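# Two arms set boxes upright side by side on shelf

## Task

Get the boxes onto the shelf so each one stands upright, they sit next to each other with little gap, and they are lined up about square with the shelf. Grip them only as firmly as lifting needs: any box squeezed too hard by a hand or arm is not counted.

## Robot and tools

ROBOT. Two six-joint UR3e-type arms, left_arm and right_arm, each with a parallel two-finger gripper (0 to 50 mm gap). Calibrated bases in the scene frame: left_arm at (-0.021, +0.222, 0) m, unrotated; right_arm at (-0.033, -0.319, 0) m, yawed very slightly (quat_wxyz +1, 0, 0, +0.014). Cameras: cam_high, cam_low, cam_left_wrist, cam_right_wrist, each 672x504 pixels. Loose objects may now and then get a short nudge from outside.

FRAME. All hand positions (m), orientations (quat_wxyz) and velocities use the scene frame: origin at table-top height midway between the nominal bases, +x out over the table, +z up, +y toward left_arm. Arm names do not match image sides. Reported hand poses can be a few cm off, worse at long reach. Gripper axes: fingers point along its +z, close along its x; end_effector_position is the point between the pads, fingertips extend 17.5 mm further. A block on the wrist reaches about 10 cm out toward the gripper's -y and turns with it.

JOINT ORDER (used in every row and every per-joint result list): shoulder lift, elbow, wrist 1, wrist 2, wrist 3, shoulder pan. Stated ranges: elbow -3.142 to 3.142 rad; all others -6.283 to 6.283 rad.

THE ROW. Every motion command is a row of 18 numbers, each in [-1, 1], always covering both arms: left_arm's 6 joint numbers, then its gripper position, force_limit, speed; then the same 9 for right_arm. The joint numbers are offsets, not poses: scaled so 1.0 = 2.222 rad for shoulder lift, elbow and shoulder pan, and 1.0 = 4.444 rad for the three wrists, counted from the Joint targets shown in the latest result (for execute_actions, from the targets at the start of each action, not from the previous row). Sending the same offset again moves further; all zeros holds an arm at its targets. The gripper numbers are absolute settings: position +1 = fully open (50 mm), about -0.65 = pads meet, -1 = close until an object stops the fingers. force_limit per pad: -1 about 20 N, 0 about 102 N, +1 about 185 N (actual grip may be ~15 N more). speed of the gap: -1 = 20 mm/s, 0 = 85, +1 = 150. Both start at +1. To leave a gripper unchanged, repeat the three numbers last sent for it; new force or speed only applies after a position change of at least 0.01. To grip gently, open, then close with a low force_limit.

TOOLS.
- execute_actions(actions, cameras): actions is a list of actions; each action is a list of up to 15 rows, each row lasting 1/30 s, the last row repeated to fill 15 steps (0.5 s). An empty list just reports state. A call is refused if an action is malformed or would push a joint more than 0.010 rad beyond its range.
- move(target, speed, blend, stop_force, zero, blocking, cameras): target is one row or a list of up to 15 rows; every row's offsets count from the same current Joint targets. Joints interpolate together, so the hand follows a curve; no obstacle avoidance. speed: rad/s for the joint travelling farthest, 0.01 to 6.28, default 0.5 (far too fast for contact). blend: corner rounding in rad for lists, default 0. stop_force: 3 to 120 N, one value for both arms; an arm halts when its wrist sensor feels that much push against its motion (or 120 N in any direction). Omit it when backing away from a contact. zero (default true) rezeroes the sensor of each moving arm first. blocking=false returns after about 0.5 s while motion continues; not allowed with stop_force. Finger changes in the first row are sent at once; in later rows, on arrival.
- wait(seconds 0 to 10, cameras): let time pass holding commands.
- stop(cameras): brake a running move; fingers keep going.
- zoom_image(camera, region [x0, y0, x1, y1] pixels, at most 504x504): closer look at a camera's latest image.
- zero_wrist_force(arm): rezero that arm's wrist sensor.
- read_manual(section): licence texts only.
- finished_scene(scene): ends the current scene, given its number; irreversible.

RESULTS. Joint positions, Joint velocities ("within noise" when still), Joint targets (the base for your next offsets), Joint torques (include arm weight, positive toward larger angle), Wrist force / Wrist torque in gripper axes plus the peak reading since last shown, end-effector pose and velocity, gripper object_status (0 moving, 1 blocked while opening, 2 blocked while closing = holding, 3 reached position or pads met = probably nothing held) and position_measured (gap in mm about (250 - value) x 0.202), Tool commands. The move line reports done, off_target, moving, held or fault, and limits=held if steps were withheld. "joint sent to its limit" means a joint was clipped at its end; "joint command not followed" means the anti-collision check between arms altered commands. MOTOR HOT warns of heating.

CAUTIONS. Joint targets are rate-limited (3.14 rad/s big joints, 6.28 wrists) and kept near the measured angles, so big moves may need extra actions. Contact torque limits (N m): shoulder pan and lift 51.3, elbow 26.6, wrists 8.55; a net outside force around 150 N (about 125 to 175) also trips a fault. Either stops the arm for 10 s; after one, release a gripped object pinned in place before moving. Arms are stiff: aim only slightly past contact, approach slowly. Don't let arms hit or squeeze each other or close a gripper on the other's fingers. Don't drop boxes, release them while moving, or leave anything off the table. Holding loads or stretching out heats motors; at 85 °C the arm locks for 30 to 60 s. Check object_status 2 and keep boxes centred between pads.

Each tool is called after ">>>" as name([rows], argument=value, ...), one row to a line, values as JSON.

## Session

Scene 1 is complete. Getting the state of scene 2.

>>> execute_actions(actions=[])

Scene clock: 0.00 s.
left_arm: end_effector_position=(+0.0733, +0.2781, +0.1583) position_measured=3 object_status=3 end_effector_quat_wxyz=(-0.531, -0.428, +0.652, -0.331) | right_arm: end_effector_position=(+0.1819, +0.1652, +0.3063) position_measured=3 object_status=3 end_effector_quat_wxyz=(+0.336, -0.598, +0.709, +0.161)
Joint names: [shoulder lift, elbow, wrist 1, wrist 2, wrist 3, shoulder pan]
Joint positions: left_arm=[-1.165 1.551 -0.645 -2.131 -1.733 0.563] | right_arm=[-1.81 -1.129 -1.047 1.306 -1.538 4.648]
Joint velocities: within noise
Joint torques (N m): no reading
Motor temperatures (°C): left_arm=[37 42 43 45 39 34] | right_arm=[41 37 45 42 33 37]
Wrist force (N): no reading
Wrist torque (N m): no reading
Wrist force, peak (N): no reading
Joint targets: left_arm=[-1.165 1.551 -0.645 -2.131 -1.733 0.563] | right_arm=[-1.810 -1.129 -1.047 1.306 -1.538 4.648]
Tool commands: left_gripper/position=+1.0 left_gripper/force_limit=+1.0 left_gripper/speed=+1.0 right_gripper/position=+1.0 right_gripper/force_limit=+1.0 right_gripper/speed=+1.0
camera_calibration:
cam_left_wrist: T_world_to_cam=[[-0.0567417, -0.20432, 0.977258, -0.0840614], [-0.699911, 0.706169, 0.107004, -0.14248], [-0.711973, -0.677922, -0.183075, 0.400524], [0, 0, 0, 1]] pos_world=[0.180669, 0.354964, 0.170722]
cam_right_wrist: T_world_to_cam=[[-0.0425068, -0.708314, -0.704617, 0.355893], [-0.998511, 0.00599053, 0.0542144, 0.188261], [-0.0341797, 0.705872, -0.707514, 0.236964], [0, 0, 0, 1]] pos_world=[0.211208, 0.0836898, 0.408218]

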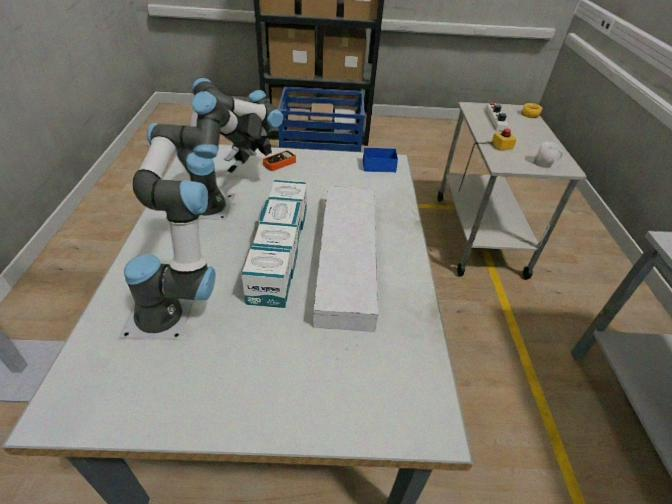

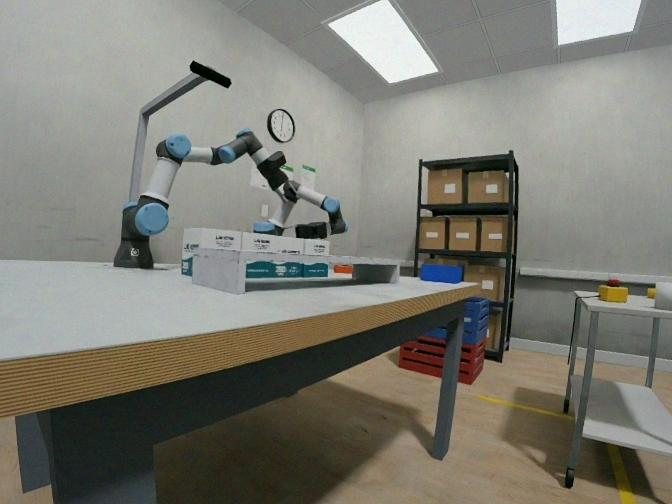

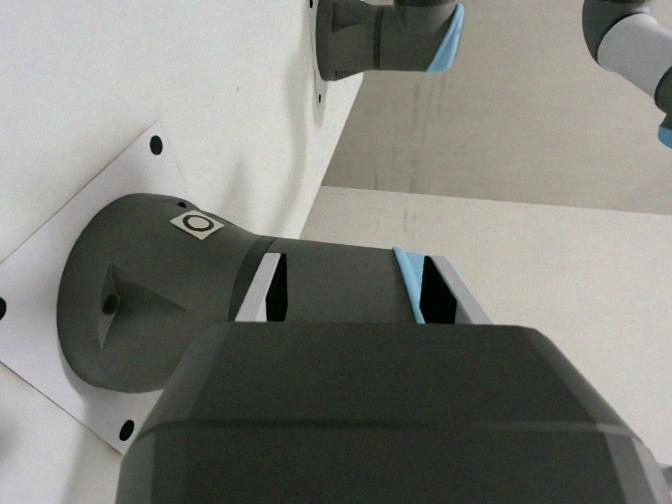

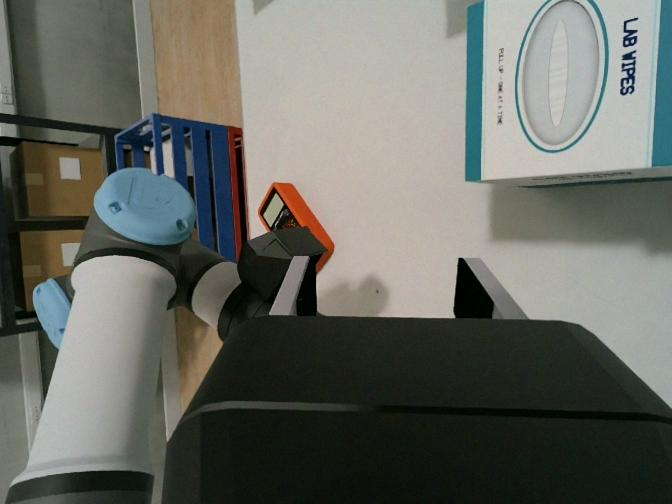

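>>> zoom_image(camera="cam_high", region=[230, 170, 320, 310])

>>> zoom_image(camera="cam_high", region=[300, 170, 400, 340])

>>> zoom_image(camera="cam_low", region=[170, 200, 420, 310])

>>> zoom_image(camera="cam_high", region=[110, 140, 250, 345])

Scaled by 3.600 from the camera's 672x504 image, which has a finer 960x720 frame.

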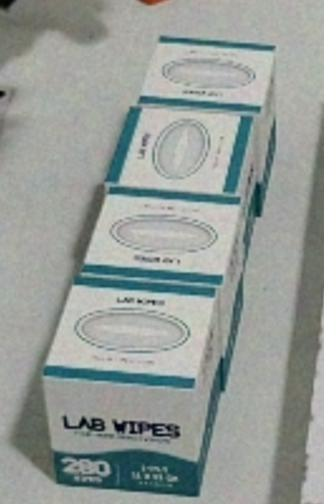

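Scaled by 2.965 from the camera's 672x504 image, which has a finer 960x720 frame.

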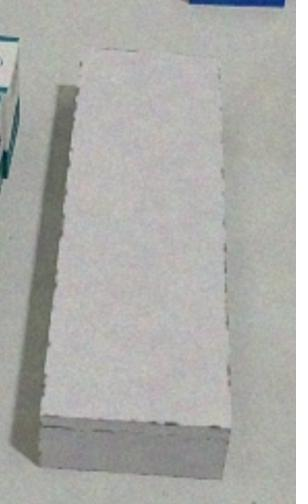

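Scaled by 2.016 from the camera's 672x504 image, which has a finer 960x720 frame.

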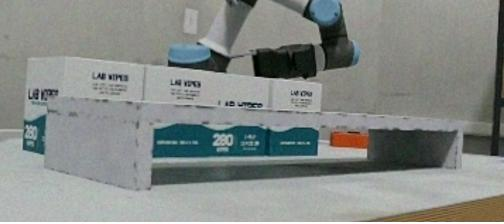

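Scaled by 2.459 from the camera's 672x504 image, which has a finer 960x720 frame.

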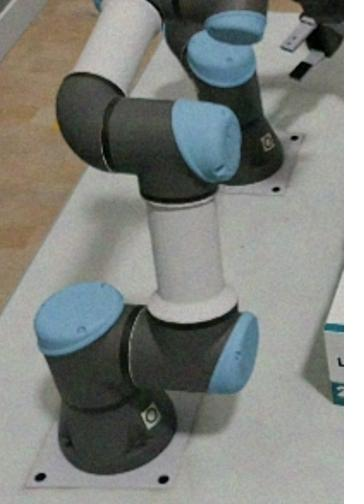

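>>> move([
  [-0.19577, 0, -0.14739, 0, 0, 0, 1, 1, 1, 0, 0, 0, 0, 0, -0.69208, 1, 1, 1],
  [-0.20099, 0.1157, -0.29915, -0.02508, -0.59839, -0.15838, 1, 1, 1, 0.215, -0.41484, 0.02756, 0.19136, -0.00431, -0.69208, 1, 1, 1],
  [-0.08266, 0.27782, -0.43938, -0.02508, -0.59839, -0.15838, 1, 1, 1, 0.05338, -0.582, 0.19194, 0.19136, -0.00431, -0.69208, 1, 1, 1],
], speed=[0.9, 0.9, 0.4], blend=[0.1, 0.1, 0])

Scene clock: 240.67 s.
left_arm: end_effector_position=(+0.3006, +0.2648, +0.0583) position_measured=3 object_status=3 end_effector_quat_wxyz=(+0.291, +0.936, -0.085, +0.180) | right_arm: end_effector_position=(+0.2779, -0.3120, +0.0584) position_measured=3 object_status=3 end_effector_quat_wxyz=(+0.191, -0.050, +0.938, +0.284)
Joint names: [shoulder lift, elbow, wrist 1, wrist 2, wrist 3, shoulder pan]
Joint positions: left_arm=[-1.349 2.168 -2.597 -2.242 -4.392 0.211] | right_arm=[-1.691 -2.422 -0.194 2.157 -1.557 3.111]
Joint velocities: within noise
Joint torques (N m): left_arm=[-8.55 -6.32 -3.62 -1.92 -0.96 -3.19] | right_arm=[5.86 4.87 3.86 2.03 -0.89 0.11]
Motor temperatures (°C): left_arm=[37 42 43 45 39 33] | right_arm=[41 37 45 41 33 37]
Wrist force (N): left_arm=[-3.1 -0.4 -2.8] | right_arm=[-2.5 0.4 -1.7]
Wrist torque (N m): left_arm=[-0.12 0.25 -0.13] | right_arm=[0.00 0.44 0.42]
Wrist force, peak (N): left_arm=[-3.1 -0.4 -3.0] | right_arm=[-2.3 1.2 -1.8]
Joint targets: left_arm=[-1.348 2.169 -2.597 -2.242 -4.392 0.211] | right_arm=[-1.692 -2.422 -0.194 2.157 -1.557 3.111]
move: done
camera_calibration:
cam_left_wrist: T_world_to_cam=[[0.921598, -0.0408975, 0.385984, -0.279128], [-0.342727, -0.552525, 0.759772, 0.224657], [0.182193, -0.832492, -0.523223, 0.326996], [0, 0, 0, 1]] pos_world=[0.274664, 0.384934, 0.108143]
cam_right_wrist: T_world_to_cam=[[-0.904315, 0.0400447, -0.424984, 0.303977], [-0.313252, 0.614069, 0.724426, 0.260615], [0.289978, 0.788236, -0.542767, 0.327606], [0, 0, 0, 1]] pos_world=[0.261531, -0.430439, 0.118203]

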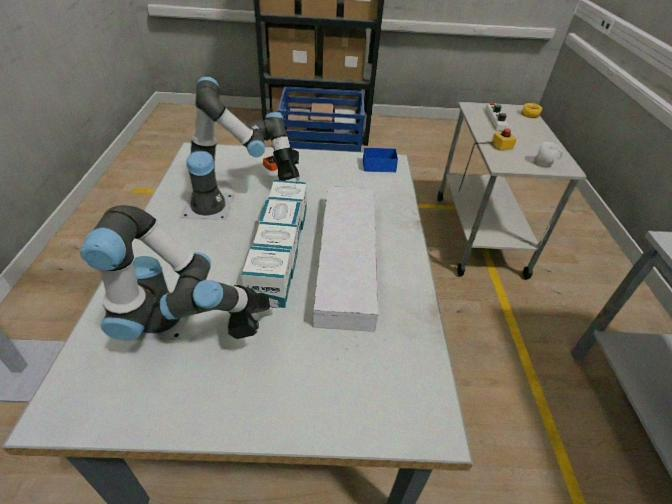

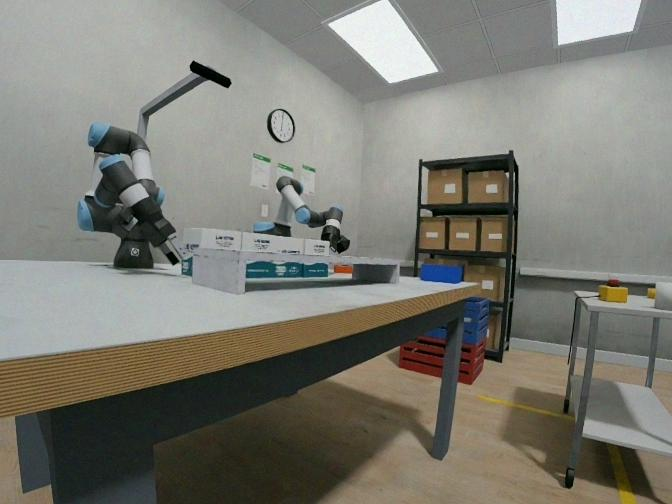

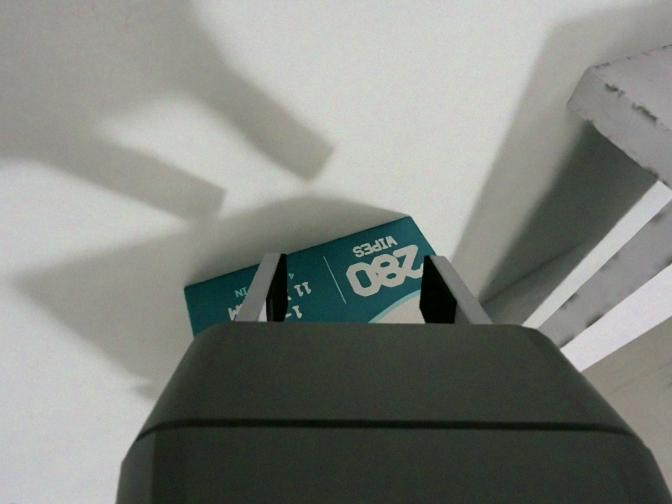

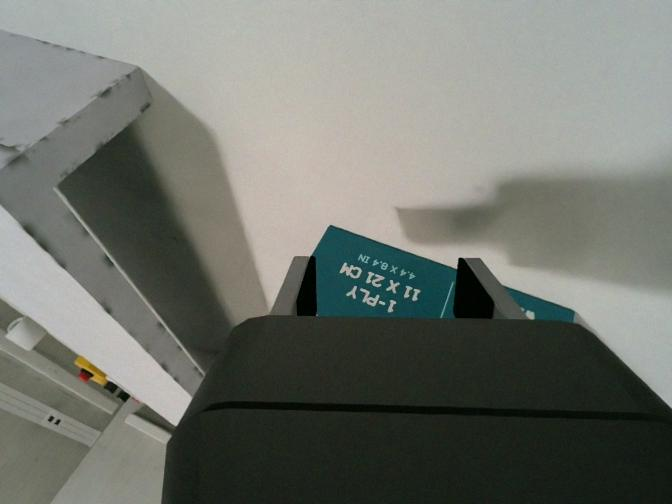

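>>> move(target=[-0.0242, 0.06264, -0.04472, 0.00834, -0.04164, -0.06792, 1, 1, 1, 0.01121, -0.0554, 0.05314, -0.02372, 0.0587, 0.11035, 1, 1, 1], speed=0.045, stop_force=4)

Scene clock: 383.07 s.
left_arm: end_effector_position=(+0.2989, +0.2350, +0.0582) position_measured=3 object_status=3 end_effector_quat_wxyz=(+0.291, +0.936, -0.085, +0.180) | right_arm: end_effector_position=(+0.2774, -0.2742, +0.0587) position_measured=3 object_status=3 end_effector_quat_wxyz=(+0.191, -0.050, +0.938, +0.285)
Joint names: [shoulder lift, elbow, wrist 1, wrist 2, wrist 3, shoulder pan]
Joint positions: left_arm=[-1.387 2.267 -2.739 -2.216 -4.524 0.104] | right_arm=[-1.674 -2.509 -0.029 2.083 -1.375 3.282]
Joint velocities: within noise
Joint torques (N m): left_arm=[-7.89 -9.67 -1.67 -2.75 0.92 1.79] | right_arm=[5.83 10.38 1.97 2.85 -1.01 -1.7]
Motor temperatures (°C): left_arm=[37 42 43 45 39 33] | right_arm=[41 37 45 41 33 37]
Wrist force (N): left_arm=[-3.7 -3.7 -4.7] | right_arm=[-2.0 -3.3 -2.9]
Wrist torque (N m): left_arm=[-0.12 0.25 -0.13] | right_arm=[0.02 0.43 0.45]
Wrist force, peak (N): left_arm=[-3.8 -4.3 -5.5] | right_arm=[-2.2 -3.9 -3.3]
Joint targets: left_arm=[-1.387 2.267 -2.739 -2.216 -4.524 0.104] | right_arm=[-1.674 -2.509 -0.029 2.083 -1.375 3.282]
move: contact (left_arm, right_arm); left_arm: the wrist 1 is farthest, 0.057 rad from its target; right_arm: the wrist 3 is farthest, 0.078 rad from its target
camera_calibration:
cam_left_wrist: T_world_to_cam=[[0.921633, -0.040933, 0.385898, -0.278676], [-0.342636, -0.5527, 0.759686, 0.207621], [0.182189, -0.832374, -0.523412, 0.302496], [0, 0, 0, 1]] pos_world=[0.272864, 0.355135, 0.108143]
cam_right_wrist: T_world_to_cam=[[-0.903941, 0.04146, -0.425642, 0.30251], [-0.313484, 0.612757, 0.725436, 0.236688], [0.290891, 0.789183, -0.540899, 0.298101], [0, 0, 0, 1]] pos_world=[0.260934, -0.39283, 0.118302]

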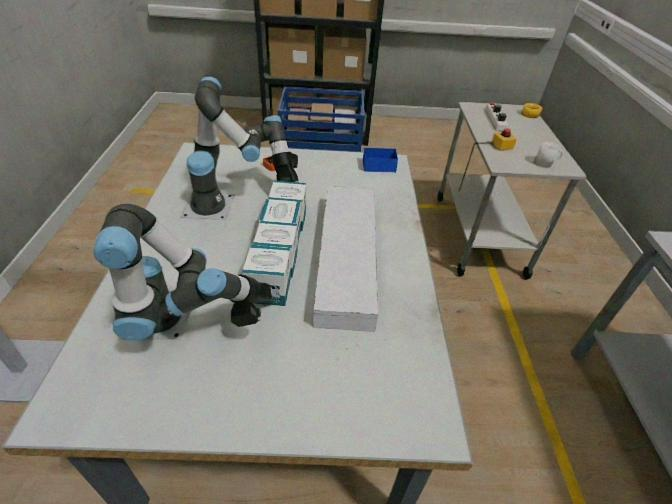

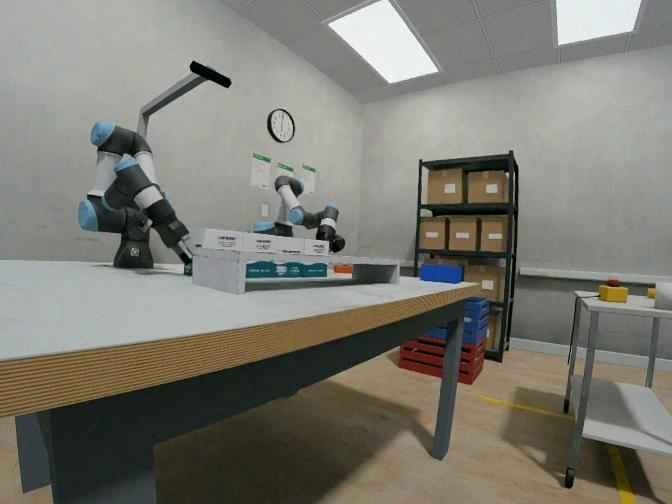

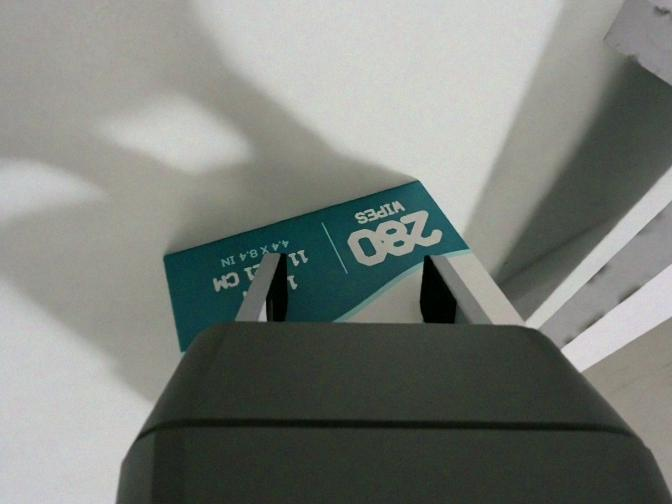

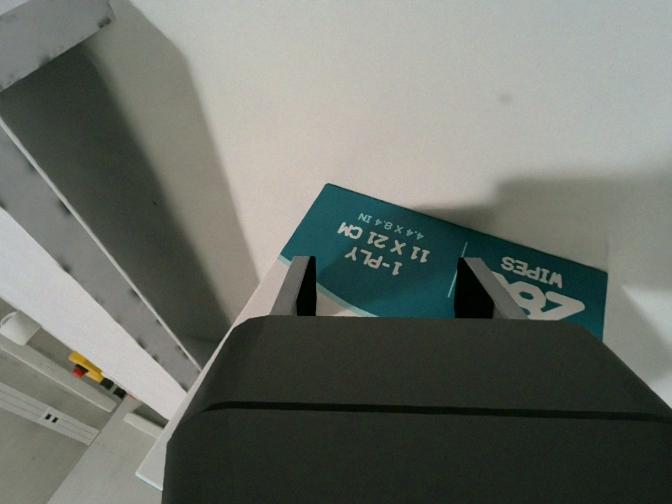

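>>> move(target=[-0.00288, 0.00746, -0.00532, 0.00099, -0.00496, -0.00809, 1, 1, 1, 0.00104, -0.00513, 0.00492, -0.0022, 0.00544, 0.01022, 1, 1, 1], speed=0.01, stop_force=9, zero=false)

Scene clock: 409.60 s.
left_arm: end_effector_position=(+0.2986, +0.2332, +0.0583) position_measured=3 object_status=3 end_effector_quat_wxyz=(+0.291, +0.936, -0.085, +0.180) | right_arm: end_effector_position=(+0.2772, -0.2719, +0.0589) position_measured=3 object_status=3 end_effector_quat_wxyz=(+0.192, -0.050, +0.938, +0.285)
Joint names: [shoulder lift, elbow, wrist 1, wrist 2, wrist 3, shoulder pan]
Joint positions: left_arm=[-1.389 2.274 -2.747 -2.214 -4.532 0.098] | right_arm=[-1.673 -2.514 -0.019 2.078 -1.363 3.293]
Joint velocities: within noise
Joint torques (N m): left_arm=[-8.09 -9.24 -1.52 -3.26 0.94 0] | right_arm=[7.51 10.71 2.18 3.54 -0.91 -0.12]
Motor temperatures (°C): left_arm=[37 42 43 45 39 33] | right_arm=[41 37 45 41 33 37]
Wrist force (N): left_arm=[-3.4 -8.2 -7.4] | right_arm=[-2.2 -7.6 -5.7]
Wrist torque (N m): left_arm=[-0.09 0.27 -0.14] | right_arm=[0.06 0.44 0.46]
Wrist force, peak (N): left_arm=[-3.4 -8.4 -7.7] | right_arm=[-2.2 -8.3 -5.1]
Joint targets: left_arm=[-1.389 2.274 -2.747 -2.214 -4.532 0.098] | right_arm=[-1.673 -2.514 -0.019 2.078 -1.363 3.293]
move: contact (left_arm, right_arm); left_arm: the wrist 1 is farthest, 0.015 rad from its target; right_arm: the wrist 3 is farthest, 0.013 rad from its target
camera_calibration:
cam_left_wrist: T_world_to_cam=[[0.921575, -0.0407887, 0.386053, -0.278617], [-0.342735, -0.55249, 0.759794, 0.206499], [0.182299, -0.832521, -0.523141, 0.301025], [0, 0, 0, 1]] pos_world=[0.272664, 0.353334, 0.108143]
cam_right_wrist: T_world_to_cam=[[-0.903789, 0.0420335, -0.425908, 0.302407], [-0.313567, 0.612257, 0.725822, 0.234952], [0.291274, 0.789541, -0.540171, 0.296456], [0, 0, 0, 1]] pos_world=[0.260635, -0.390627, 0.118401]

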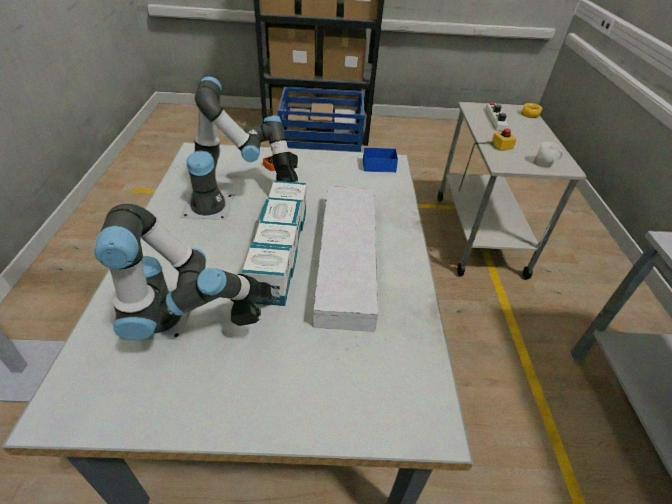

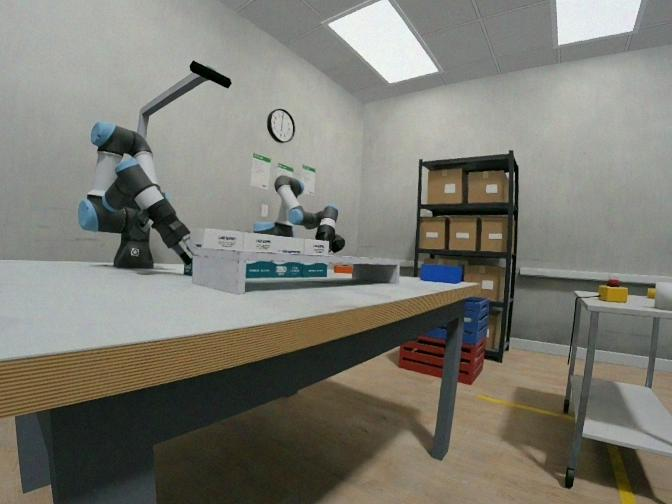

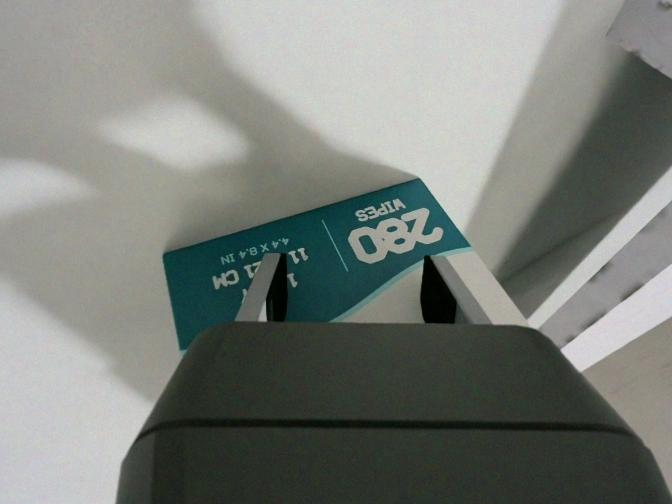

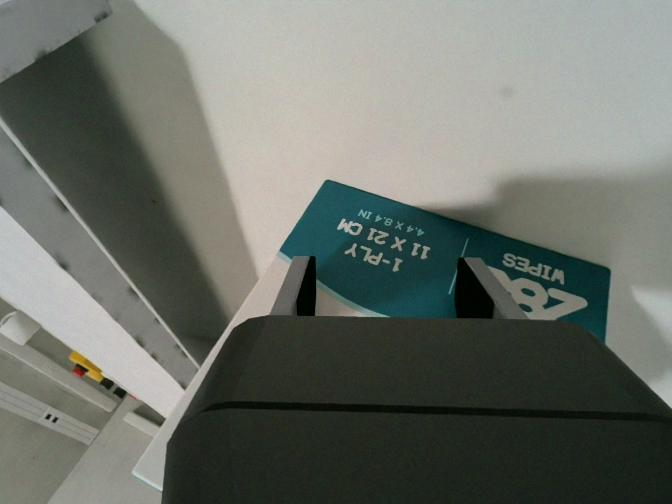

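>>> move(target=[-0.050465, -0.029686, 0.040075, 0, 0, 0, 1, 1, 1, 0.071845, 0.030949, -0.051397, 0, 0, 0, 1, 1, 1], speed=0.12)

Scene clock: 822.50 s.
left_arm: end_effector_position=(+0.2986, +0.2332, +0.0882) position_measured=3 object_status=3 end_effector_quat_wxyz=(+0.291, +0.936, -0.085, +0.180) | right_arm: end_effector_position=(+0.2774, -0.2719, +0.0887) position_measured=3 object_status=3 end_effector_quat_wxyz=(+0.192, -0.050, +0.938, +0.285)
Joint names: [shoulder lift, elbow, wrist 1, wrist 2, wrist 3, shoulder pan]
Joint positions: left_arm=[-1.501 2.208 -2.57 -2.214 -4.532 0.098] | right_arm=[-1.514 -2.445 -0.247 2.078 -1.363 3.293]
Joint velocities: within noise
Joint torques (N m): left_arm=[-15.48 -11.48 -1.75 -3.23 0.68 -0.1] | right_arm=[11.51 12.95 2.47 3.56 -0.93 -0.34]
Motor temperatures (°C): left_arm=[36 41 42 46 38 33] | right_arm=[41 37 45 42 33 36]
Wrist force (N): left_arm=[-4.4 -9.4 -5.5] | right_arm=[-1.1 -8.4 -4.4]
Wrist torque (N m): left_arm=[-0.03 0.28 -0.11] | right_arm=[0.09 0.39 0.45]
Wrist force, peak (N): left_arm=[-4.5 -9.6 -5.9] | right_arm=[-1.3 -8.9 -4.4]
Joint targets: left_arm=[-1.501 2.208 -2.569 -2.214 -4.532 0.098] | right_arm=[-1.514 -2.445 -0.247 2.078 -1.363 3.293]
move: done
camera_calibration:
cam_left_wrist: T_world_to_cam=[[0.921575, -0.0407887, 0.386053, -0.29016], [-0.342735, -0.55249, 0.759794, 0.183781], [0.182299, -0.832521, -0.523141, 0.316667], [0, 0, 0, 1]] pos_world=[0.272664, 0.353334, 0.138043]
cam_right_wrist: T_world_to_cam=[[-0.903788, 0.0420373, -0.42591, 0.315277], [-0.313549, 0.612305, 0.725789, 0.213343], [0.291297, 0.789504, -0.540213, 0.312402], [0, 0, 0, 1]] pos_world=[0.260835, -0.390527, 0.148201]

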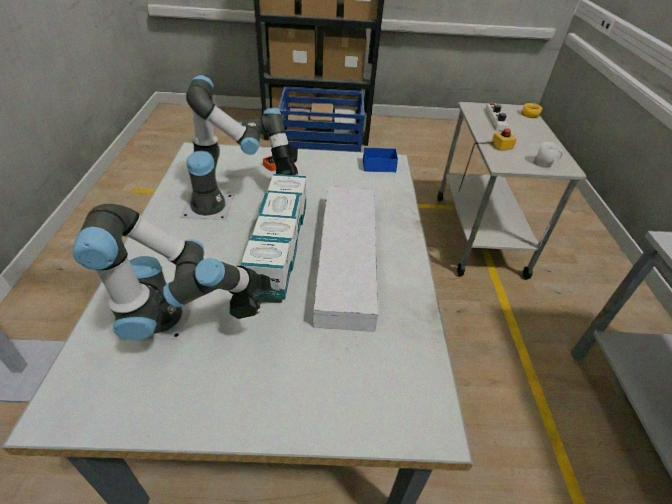

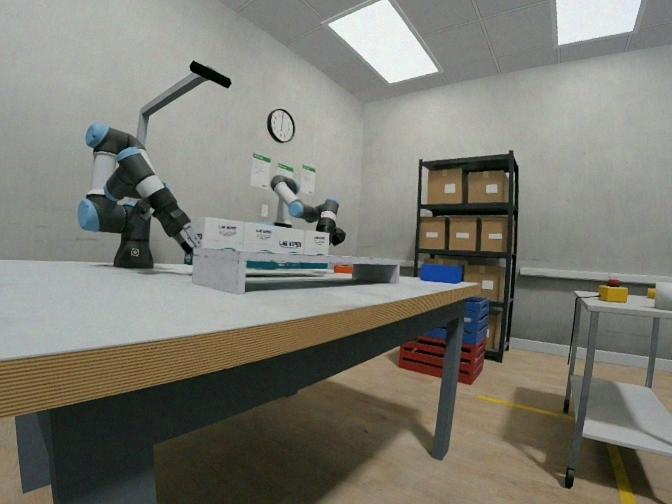

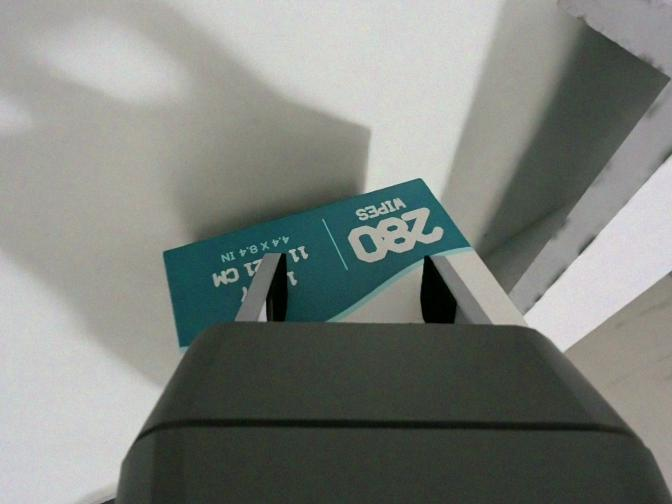

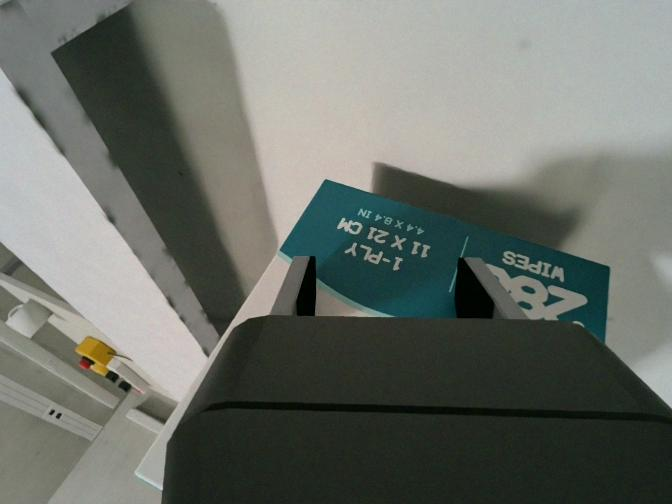

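>>> move([
  [-0.038940, -0.037525, 0.038233, 0, 0, 0, 1, 1, 1, 0.053294, 0.039741, -0.046517, 0, 0, 0, 1, 1, 1],
  [-0.070436, -0.089949, 0.080193, 0, 0, 0, 1, 1, 1, 0.094473, 0.094718, -0.094596, 0, 0, 0, 1, 1, 1],
], speed=0.15, blend=[0.02, 0], cameras=["cam_high", "cam_low"])

Scene clock: 842.67 s.
left_arm: end_effector_position=(+0.2987, +0.2332, +0.1531) position_measured=3 object_status=3 end_effector_quat_wxyz=(+0.291, +0.936, -0.085, +0.180) | right_arm: end_effector_position=(+0.2777, -0.2718, +0.1535) position_measured=3 object_status=3 end_effector_quat_wxyz=(+0.192, -0.050, +0.938, +0.285)
Joint names: [shoulder lift, elbow, wrist 1, wrist 2, wrist 3, shoulder pan]
Joint positions: left_arm=[-1.658 2.008 -2.213 -2.214 -4.532 0.098] | right_arm=[-1.304 -2.235 -0.667 2.078 -1.363 3.293]
Joint velocities: within noise
Joint torques (N m): left_arm=[-15.15 -13.15 -1.84 -3.25 -0.1 -0.24] | right_arm=[9.95 15.09 2.52 3.6 -0.68 0.09]
Motor temperatures (°C): left_arm=[36 41 42 46 38 33] | right_arm=[41 37 45 42 33 36]
Wrist force (N): left_arm=[-4.6 -9.6 -6.0] | right_arm=[-1.3 -8.5 -4.6]
Wrist torque (N m): left_arm=[-0.06 0.30 -0.11] | right_arm=[0.08 0.40 0.44]
Wrist force, peak (N): left_arm=[-4.7 -9.8 -5.6] | right_arm=[-1.5 -9.0 -4.2]
Joint targets: left_arm=[-1.658 2.008 -2.213 -2.214 -4.532 0.098] | right_arm=[-1.304 -2.235 -0.667 2.078 -1.363 3.293]
move: done
Images, in order (width x height): cam_high 672x504, cam_low 672x504.

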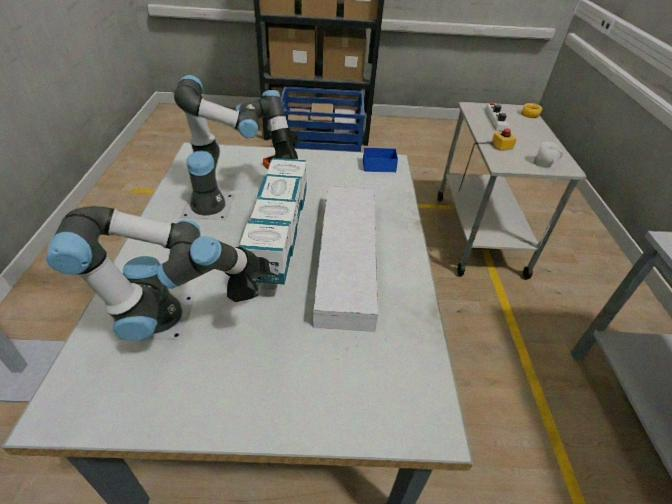

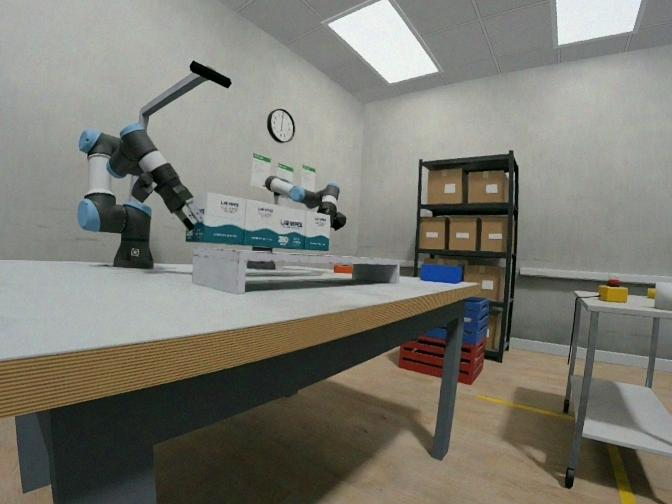

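>>> move(target=[0.101216, -0.102210, -0.002308, 0.001158, -0.004691, -0.007869, 1, 1, 1, -0.122849, 0.106027, 0.003989, 0.004238, -0.008998, -0.017818, 1, 1, 1], speed=0.16, cameras=["cam_high", "cam_low"])

Scene clock: 853.93 s.
left_arm: end_effector_position=(+0.3556, +0.2332, +0.1532) position_measured=3 object_status=3 end_effector_quat_wxyz=(+0.291, +0.936, -0.085, +0.180) | right_arm: end_effector_position=(+0.3365, -0.2720, +0.1535) position_measured=3 object_status=3 end_effector_quat_wxyz=(+0.192, -0.050, +0.938, +0.285)
Joint names: [shoulder lift, elbow, wrist 1, wrist 2, wrist 3, shoulder pan]
Joint positions: left_arm=[-1.433 1.781 -2.223 -2.209 -4.553 0.08] | right_arm=[-1.576 -1.999 -0.65 2.097 -1.403 3.253]
Joint velocities: within noise
Joint torques (N m): left_arm=[-10.79 -13.29 -3.82 -2.28 -0.93 -6.85] | right_arm=[8.25 15.05 4.79 4.3 -0.94 0.33]
Motor temperatures (°C): left_arm=[36 41 42 46 38 33] | right_arm=[41 37 45 42 33 36]
Wrist force (N): left_arm=[-4.5 -9.4 -4.9] | right_arm=[-1.1 -8.1 -3.9]
Wrist torque (N m): left_arm=[-0.04 0.28 -0.12] | right_arm=[0.14 0.39 0.44]
Wrist force, peak (N): left_arm=[-5.3 -9.8 -5.2] | right_arm=[-1.4 -9.2 -4.2]
Joint targets: left_arm=[-1.433 1.781 -2.223 -2.209 -4.553 0.080] | right_arm=[-1.577 -1.999 -0.650 2.097 -1.403 3.253]
move: done
Images, in order (width x height): cam_high 672x504, cam_low 672x504.

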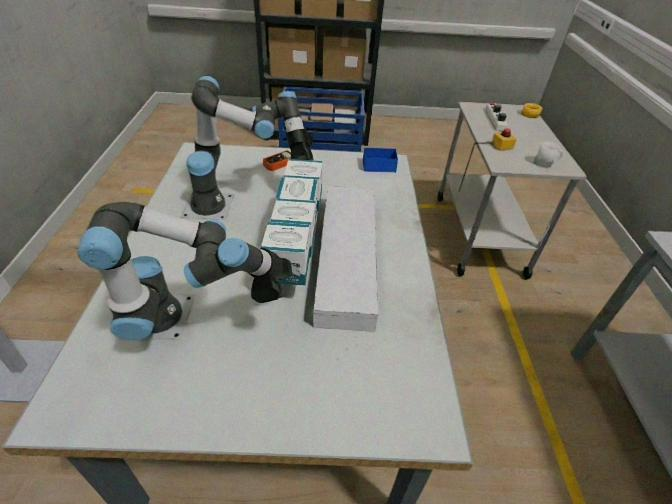

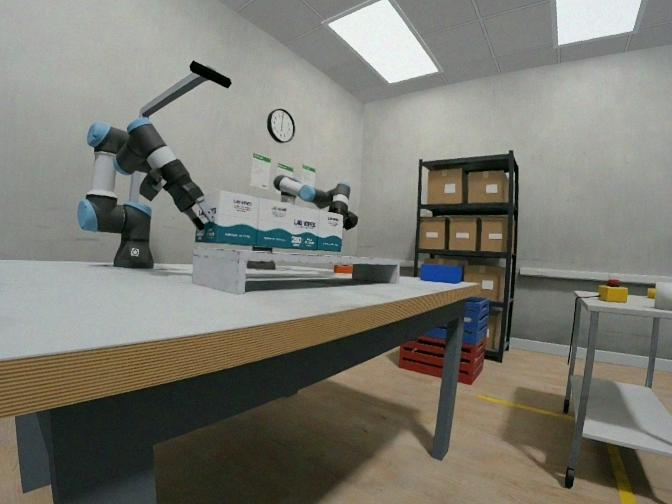

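>>> move(target=[0.098212, -0.125619, 0.011766, 0.000837, -0.003260, -0.006165, 1, 1, 1, -0.107614, 0.126295, -0.012270, 0.002606, -0.005807, -0.010612, 1, 1, 1], speed=0.16, cameras=["cam_high", "cam_low"])

Scene clock: 862.63 s.
left_arm: end_effector_position=(+0.4126, +0.2326, +0.1533) position_measured=3 object_status=3 end_effector_quat_wxyz=(+0.291, +0.936, -0.085, +0.180) | right_arm: end_effector_position=(+0.3954, -0.2714, +0.1533) position_measured=3 object_status=3 end_effector_quat_wxyz=(+0.191, -0.050, +0.938, +0.285)
Joint names: [shoulder lift, elbow, wrist 1, wrist 2, wrist 3, shoulder pan]
Joint positions: left_arm=[-1.215 1.502 -2.171 -2.205 -4.567 0.066] | right_arm=[-1.815 -1.719 -0.704 2.109 -1.429 3.23]
Joint velocities: within noise
Joint torques (N m): left_arm=[-14.49 -13.17 -1.81 -2.62 -0.99 -7.73] | right_arm=[11.89 14.95 2.35 4.63 -0.93 1.59]
Motor temperatures (°C): left_arm=[36 41 42 46 38 33] | right_arm=[41 37 45 42 33 36]
Wrist force (N): left_arm=[-4.5 -10.6 -5.8] | right_arm=[-1.3 -9.3 -4.8]
Wrist torque (N m): left_arm=[-0.03 0.29 -0.14] | right_arm=[0.14 0.43 0.44]
Wrist force, peak (N): left_arm=[-4.5 -10.3 -6.4] | right_arm=[-1.0 -9.7 -4.8]
Joint targets: left_arm=[-1.215 1.502 -2.171 -2.205 -4.567 0.066] | right_arm=[-1.816 -1.718 -0.704 2.109 -1.429 3.230]
move: done
Images, in order (width x height): cam_high 672x504, cam_low 672x504.

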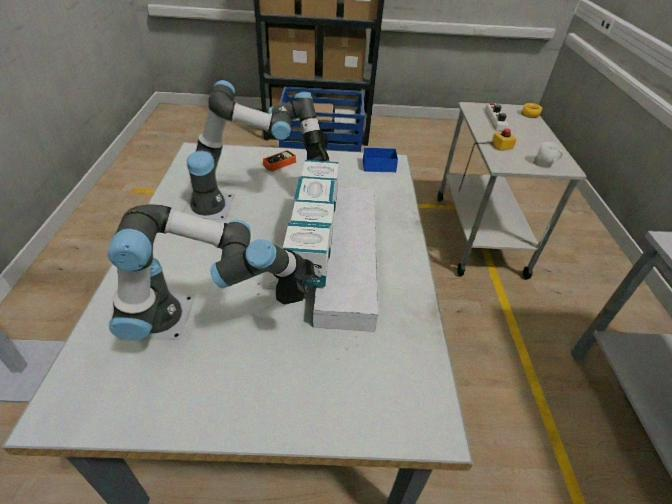

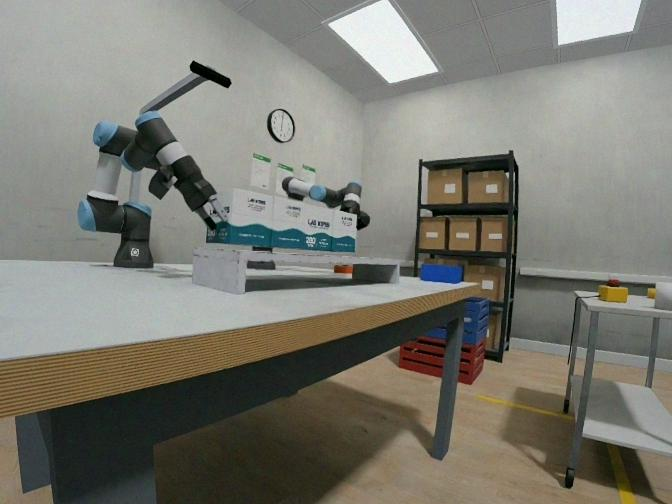

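>>> move(target=[0.104216, -0.158688, 0.025820, 0.000632, -0.002392, -0.004058, 1, 1, 1, -0.105335, 0.151697, -0.025274, 0.001770, -0.004079, -0.007847, 1, 1, 1], speed=0.18, cameras=["cam_high", "cam_low"])

Scene clock: 876.83 s.
left_arm: end_effector_position=(+0.4697, +0.2325, +0.1533) position_measured=3 object_status=3 end_effector_quat_wxyz=(+0.291, +0.936, -0.085, +0.180) | right_arm: end_effector_position=(+0.4544, -0.2714, +0.1532) position_measured=3 object_status=3 end_effector_quat_wxyz=(+0.191, -0.050, +0.938, +0.285)
Joint names: [shoulder lift, elbow, wrist 1, wrist 2, wrist 3, shoulder pan]
Joint positions: left_arm=[-0.983 1.149 -2.056 -2.203 -4.578 0.057] | right_arm=[-2.05 -1.382 -0.816 2.116 -1.447 3.212]
Joint velocities: within noise
Joint torques (N m): left_arm=[-18.88 -14 -1.89 -2.54 -0.94 -8.34] | right_arm=[15.39 15.55 2.31 4.58 -1 1.79]
Motor temperatures (°C): left_arm=[36 41 42 46 38 33] | right_arm=[41 37 45 42 33 36]
Wrist force (N): left_arm=[-4.5 -10.3 -5.7] | right_arm=[-1.2 -9.0 -4.8]
Wrist torque (N m): left_arm=[-0.04 0.32 -0.15] | right_arm=[0.13 0.41 0.43]
Wrist force, peak (N): left_arm=[-4.9 -10.5 -6.0] | right_arm=[-1.2 -9.8 -4.7]
Joint targets: left_arm=[-0.983 1.149 -2.056 -2.203 -4.578 0.057] | right_arm=[-2.050 -1.381 -0.816 2.116 -1.447 3.212]
move: done
Images, in order (width x height): cam_high 672x504, cam_low 672x504.

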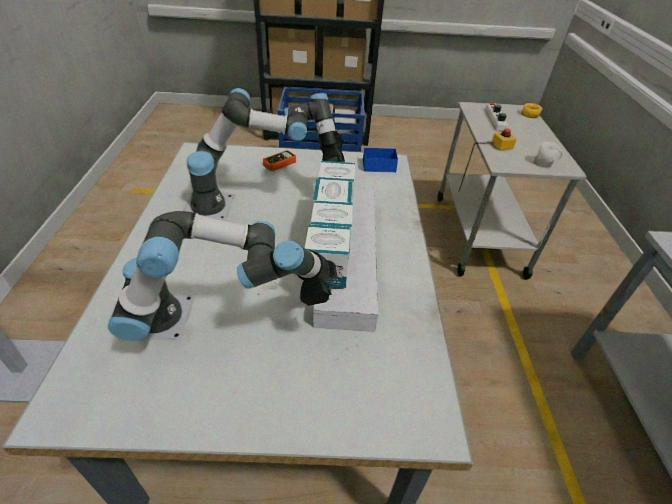

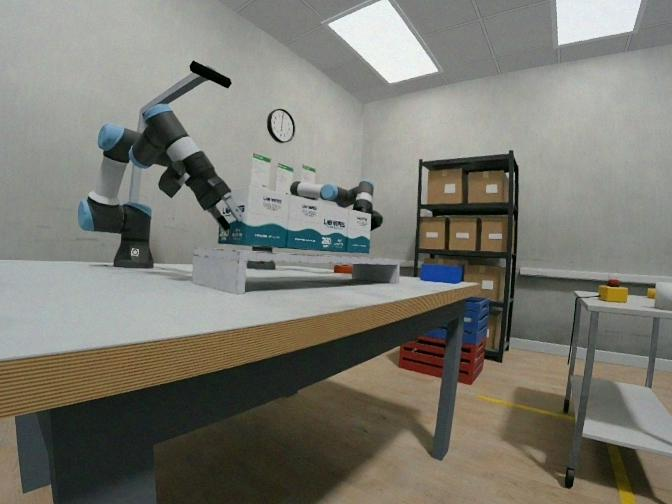

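>>> move(target=[0.134500, -0.237074, 0.050211, 0.000492, -0.001826, -0.003109, 1, 1, 1, -0.119039, 0.199353, -0.041729, 0.001283, -0.003028, -0.005779, 1, 1, 1], speed=0.22)

Scene clock: 896.70 s.
left_arm: end_effector_position=(+0.5268, +0.2325, +0.1534) position_measured=3 object_status=3 end_effector_quat_wxyz=(+0.291, +0.936, -0.085, +0.180) | right_arm: end_effector_position=(+0.5134, -0.2714, +0.1530) position_measured=3 object_status=3 end_effector_quat_wxyz=(+0.191, -0.050, +0.938, +0.285)
Joint names: [shoulder lift, elbow, wrist 1, wrist 2, wrist 3, shoulder pan]
Joint positions: left_arm=[-0.684 0.623 -1.833 -2.2 -4.586 0.05] | right_arm=[-2.314 -0.939 -1.002 2.122 -1.461 3.199]
Joint velocities: within noise
Joint torques (N m): left_arm=[-22.49 -13.9 -1.9 -2.49 -0.94 -8.8] | right_arm=[18.23 15.59 2.3 4.58 -0.99 2.35]
Motor temperatures (°C): left_arm=[36 41 42 46 38 33] | right_arm=[41 37 45 42 33 36]
Wrist force (N): left_arm=[-4.4 -9.9 -5.6] | right_arm=[-1.4 -8.9 -4.3]
Wrist torque (N m): left_arm=[0.00 0.30 -0.16] | right_arm=[0.14 0.47 0.42]
Wrist force, peak (N): left_arm=[-4.7 -10.4 -5.8] | right_arm=[-1.3 -9.4 -4.6]
Joint targets: left_arm=[-0.684 0.622 -1.833 -2.200 -4.586 0.050] | right_arm=[-2.314 -0.938 -1.002 2.122 -1.461 3.199]
move: done
camera_calibration:
cam_left_wrist: T_world_to_cam=[[0.921513, -0.0421176, 0.386056, -0.525297], [-0.343538, -0.551978, 0.759804, 0.212248], [0.181093, -0.832794, -0.523124, 0.309325], [0, 0, 0, 1]] pos_world=[0.500967, 0.352636, 0.203343]
cam_right_wrist: T_world_to_cam=[[-0.903757, 0.040747, -0.426102, 0.555645], [-0.314558, 0.611905, 0.725689, 0.240857], [0.290304, 0.789881, -0.540197, 0.278653], [0, 0, 0, 1]] pos_world=[0.497038, -0.390126, 0.212501]

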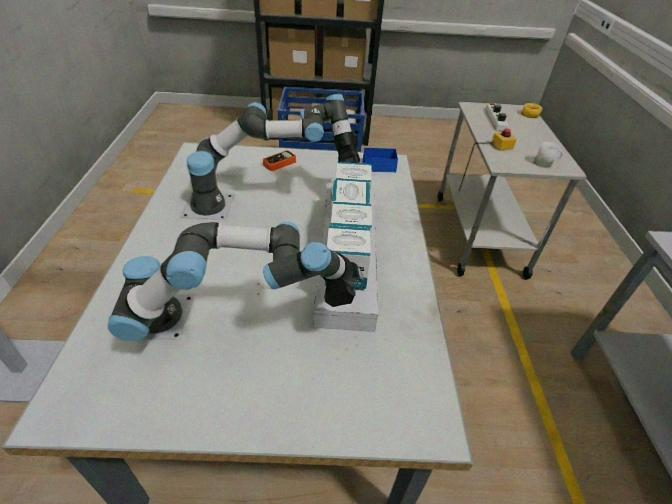

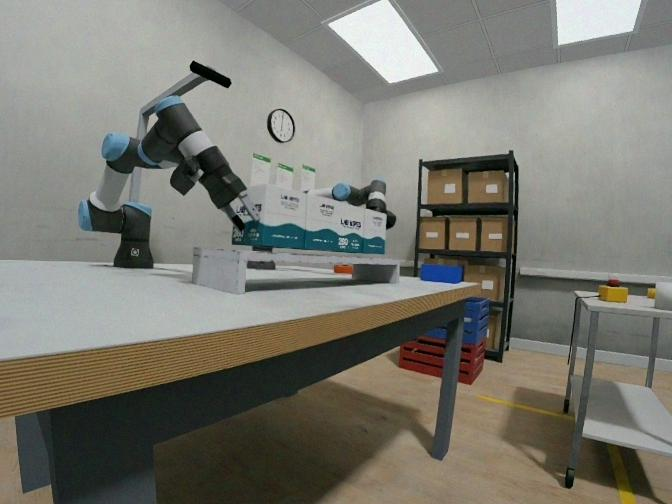

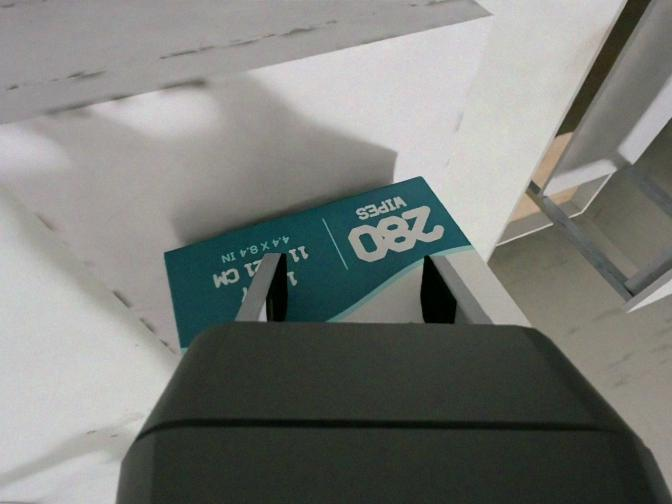

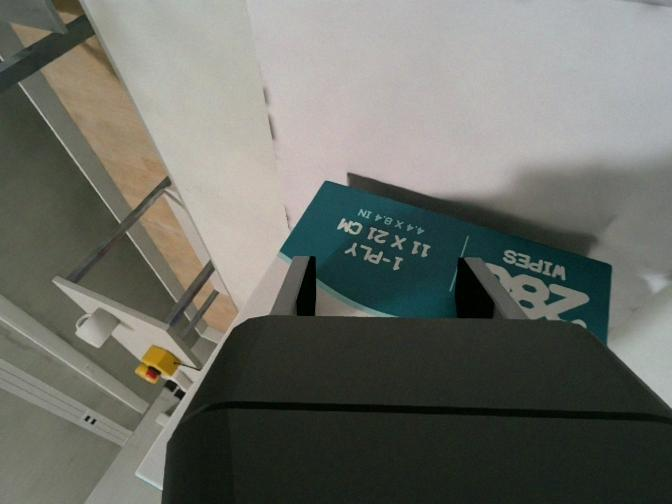

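>>> zoom_image(camera="cam_left_wrist", region=[0, 0, 504, 378])

>>> zoom_image(camera="cam_right_wrist", region=[168, 0, 672, 378])

>>> zoom_image(camera="cam_high", region=[240, 140, 440, 340])

Scaled by 1.000.

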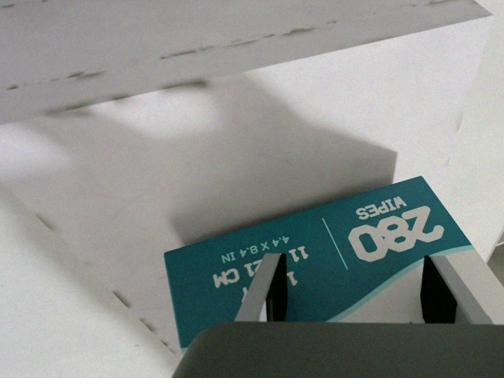

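Scaled by 1.000.

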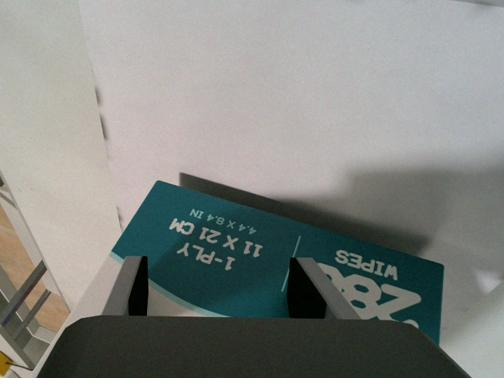

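Scaled by 2.520 from the camera's 672x504 image, which has a finer 960x720 frame.

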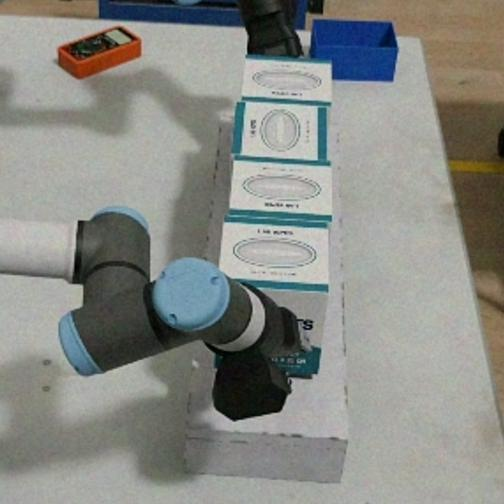

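>>> zoom_image(camera="cam_right_wrist", region=[532, 200, 672, 380])

Scaled by 2.800 from the camera's 672x504 image, which has a finer 960x720 frame.

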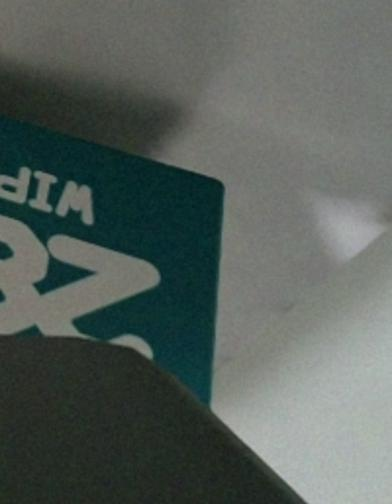

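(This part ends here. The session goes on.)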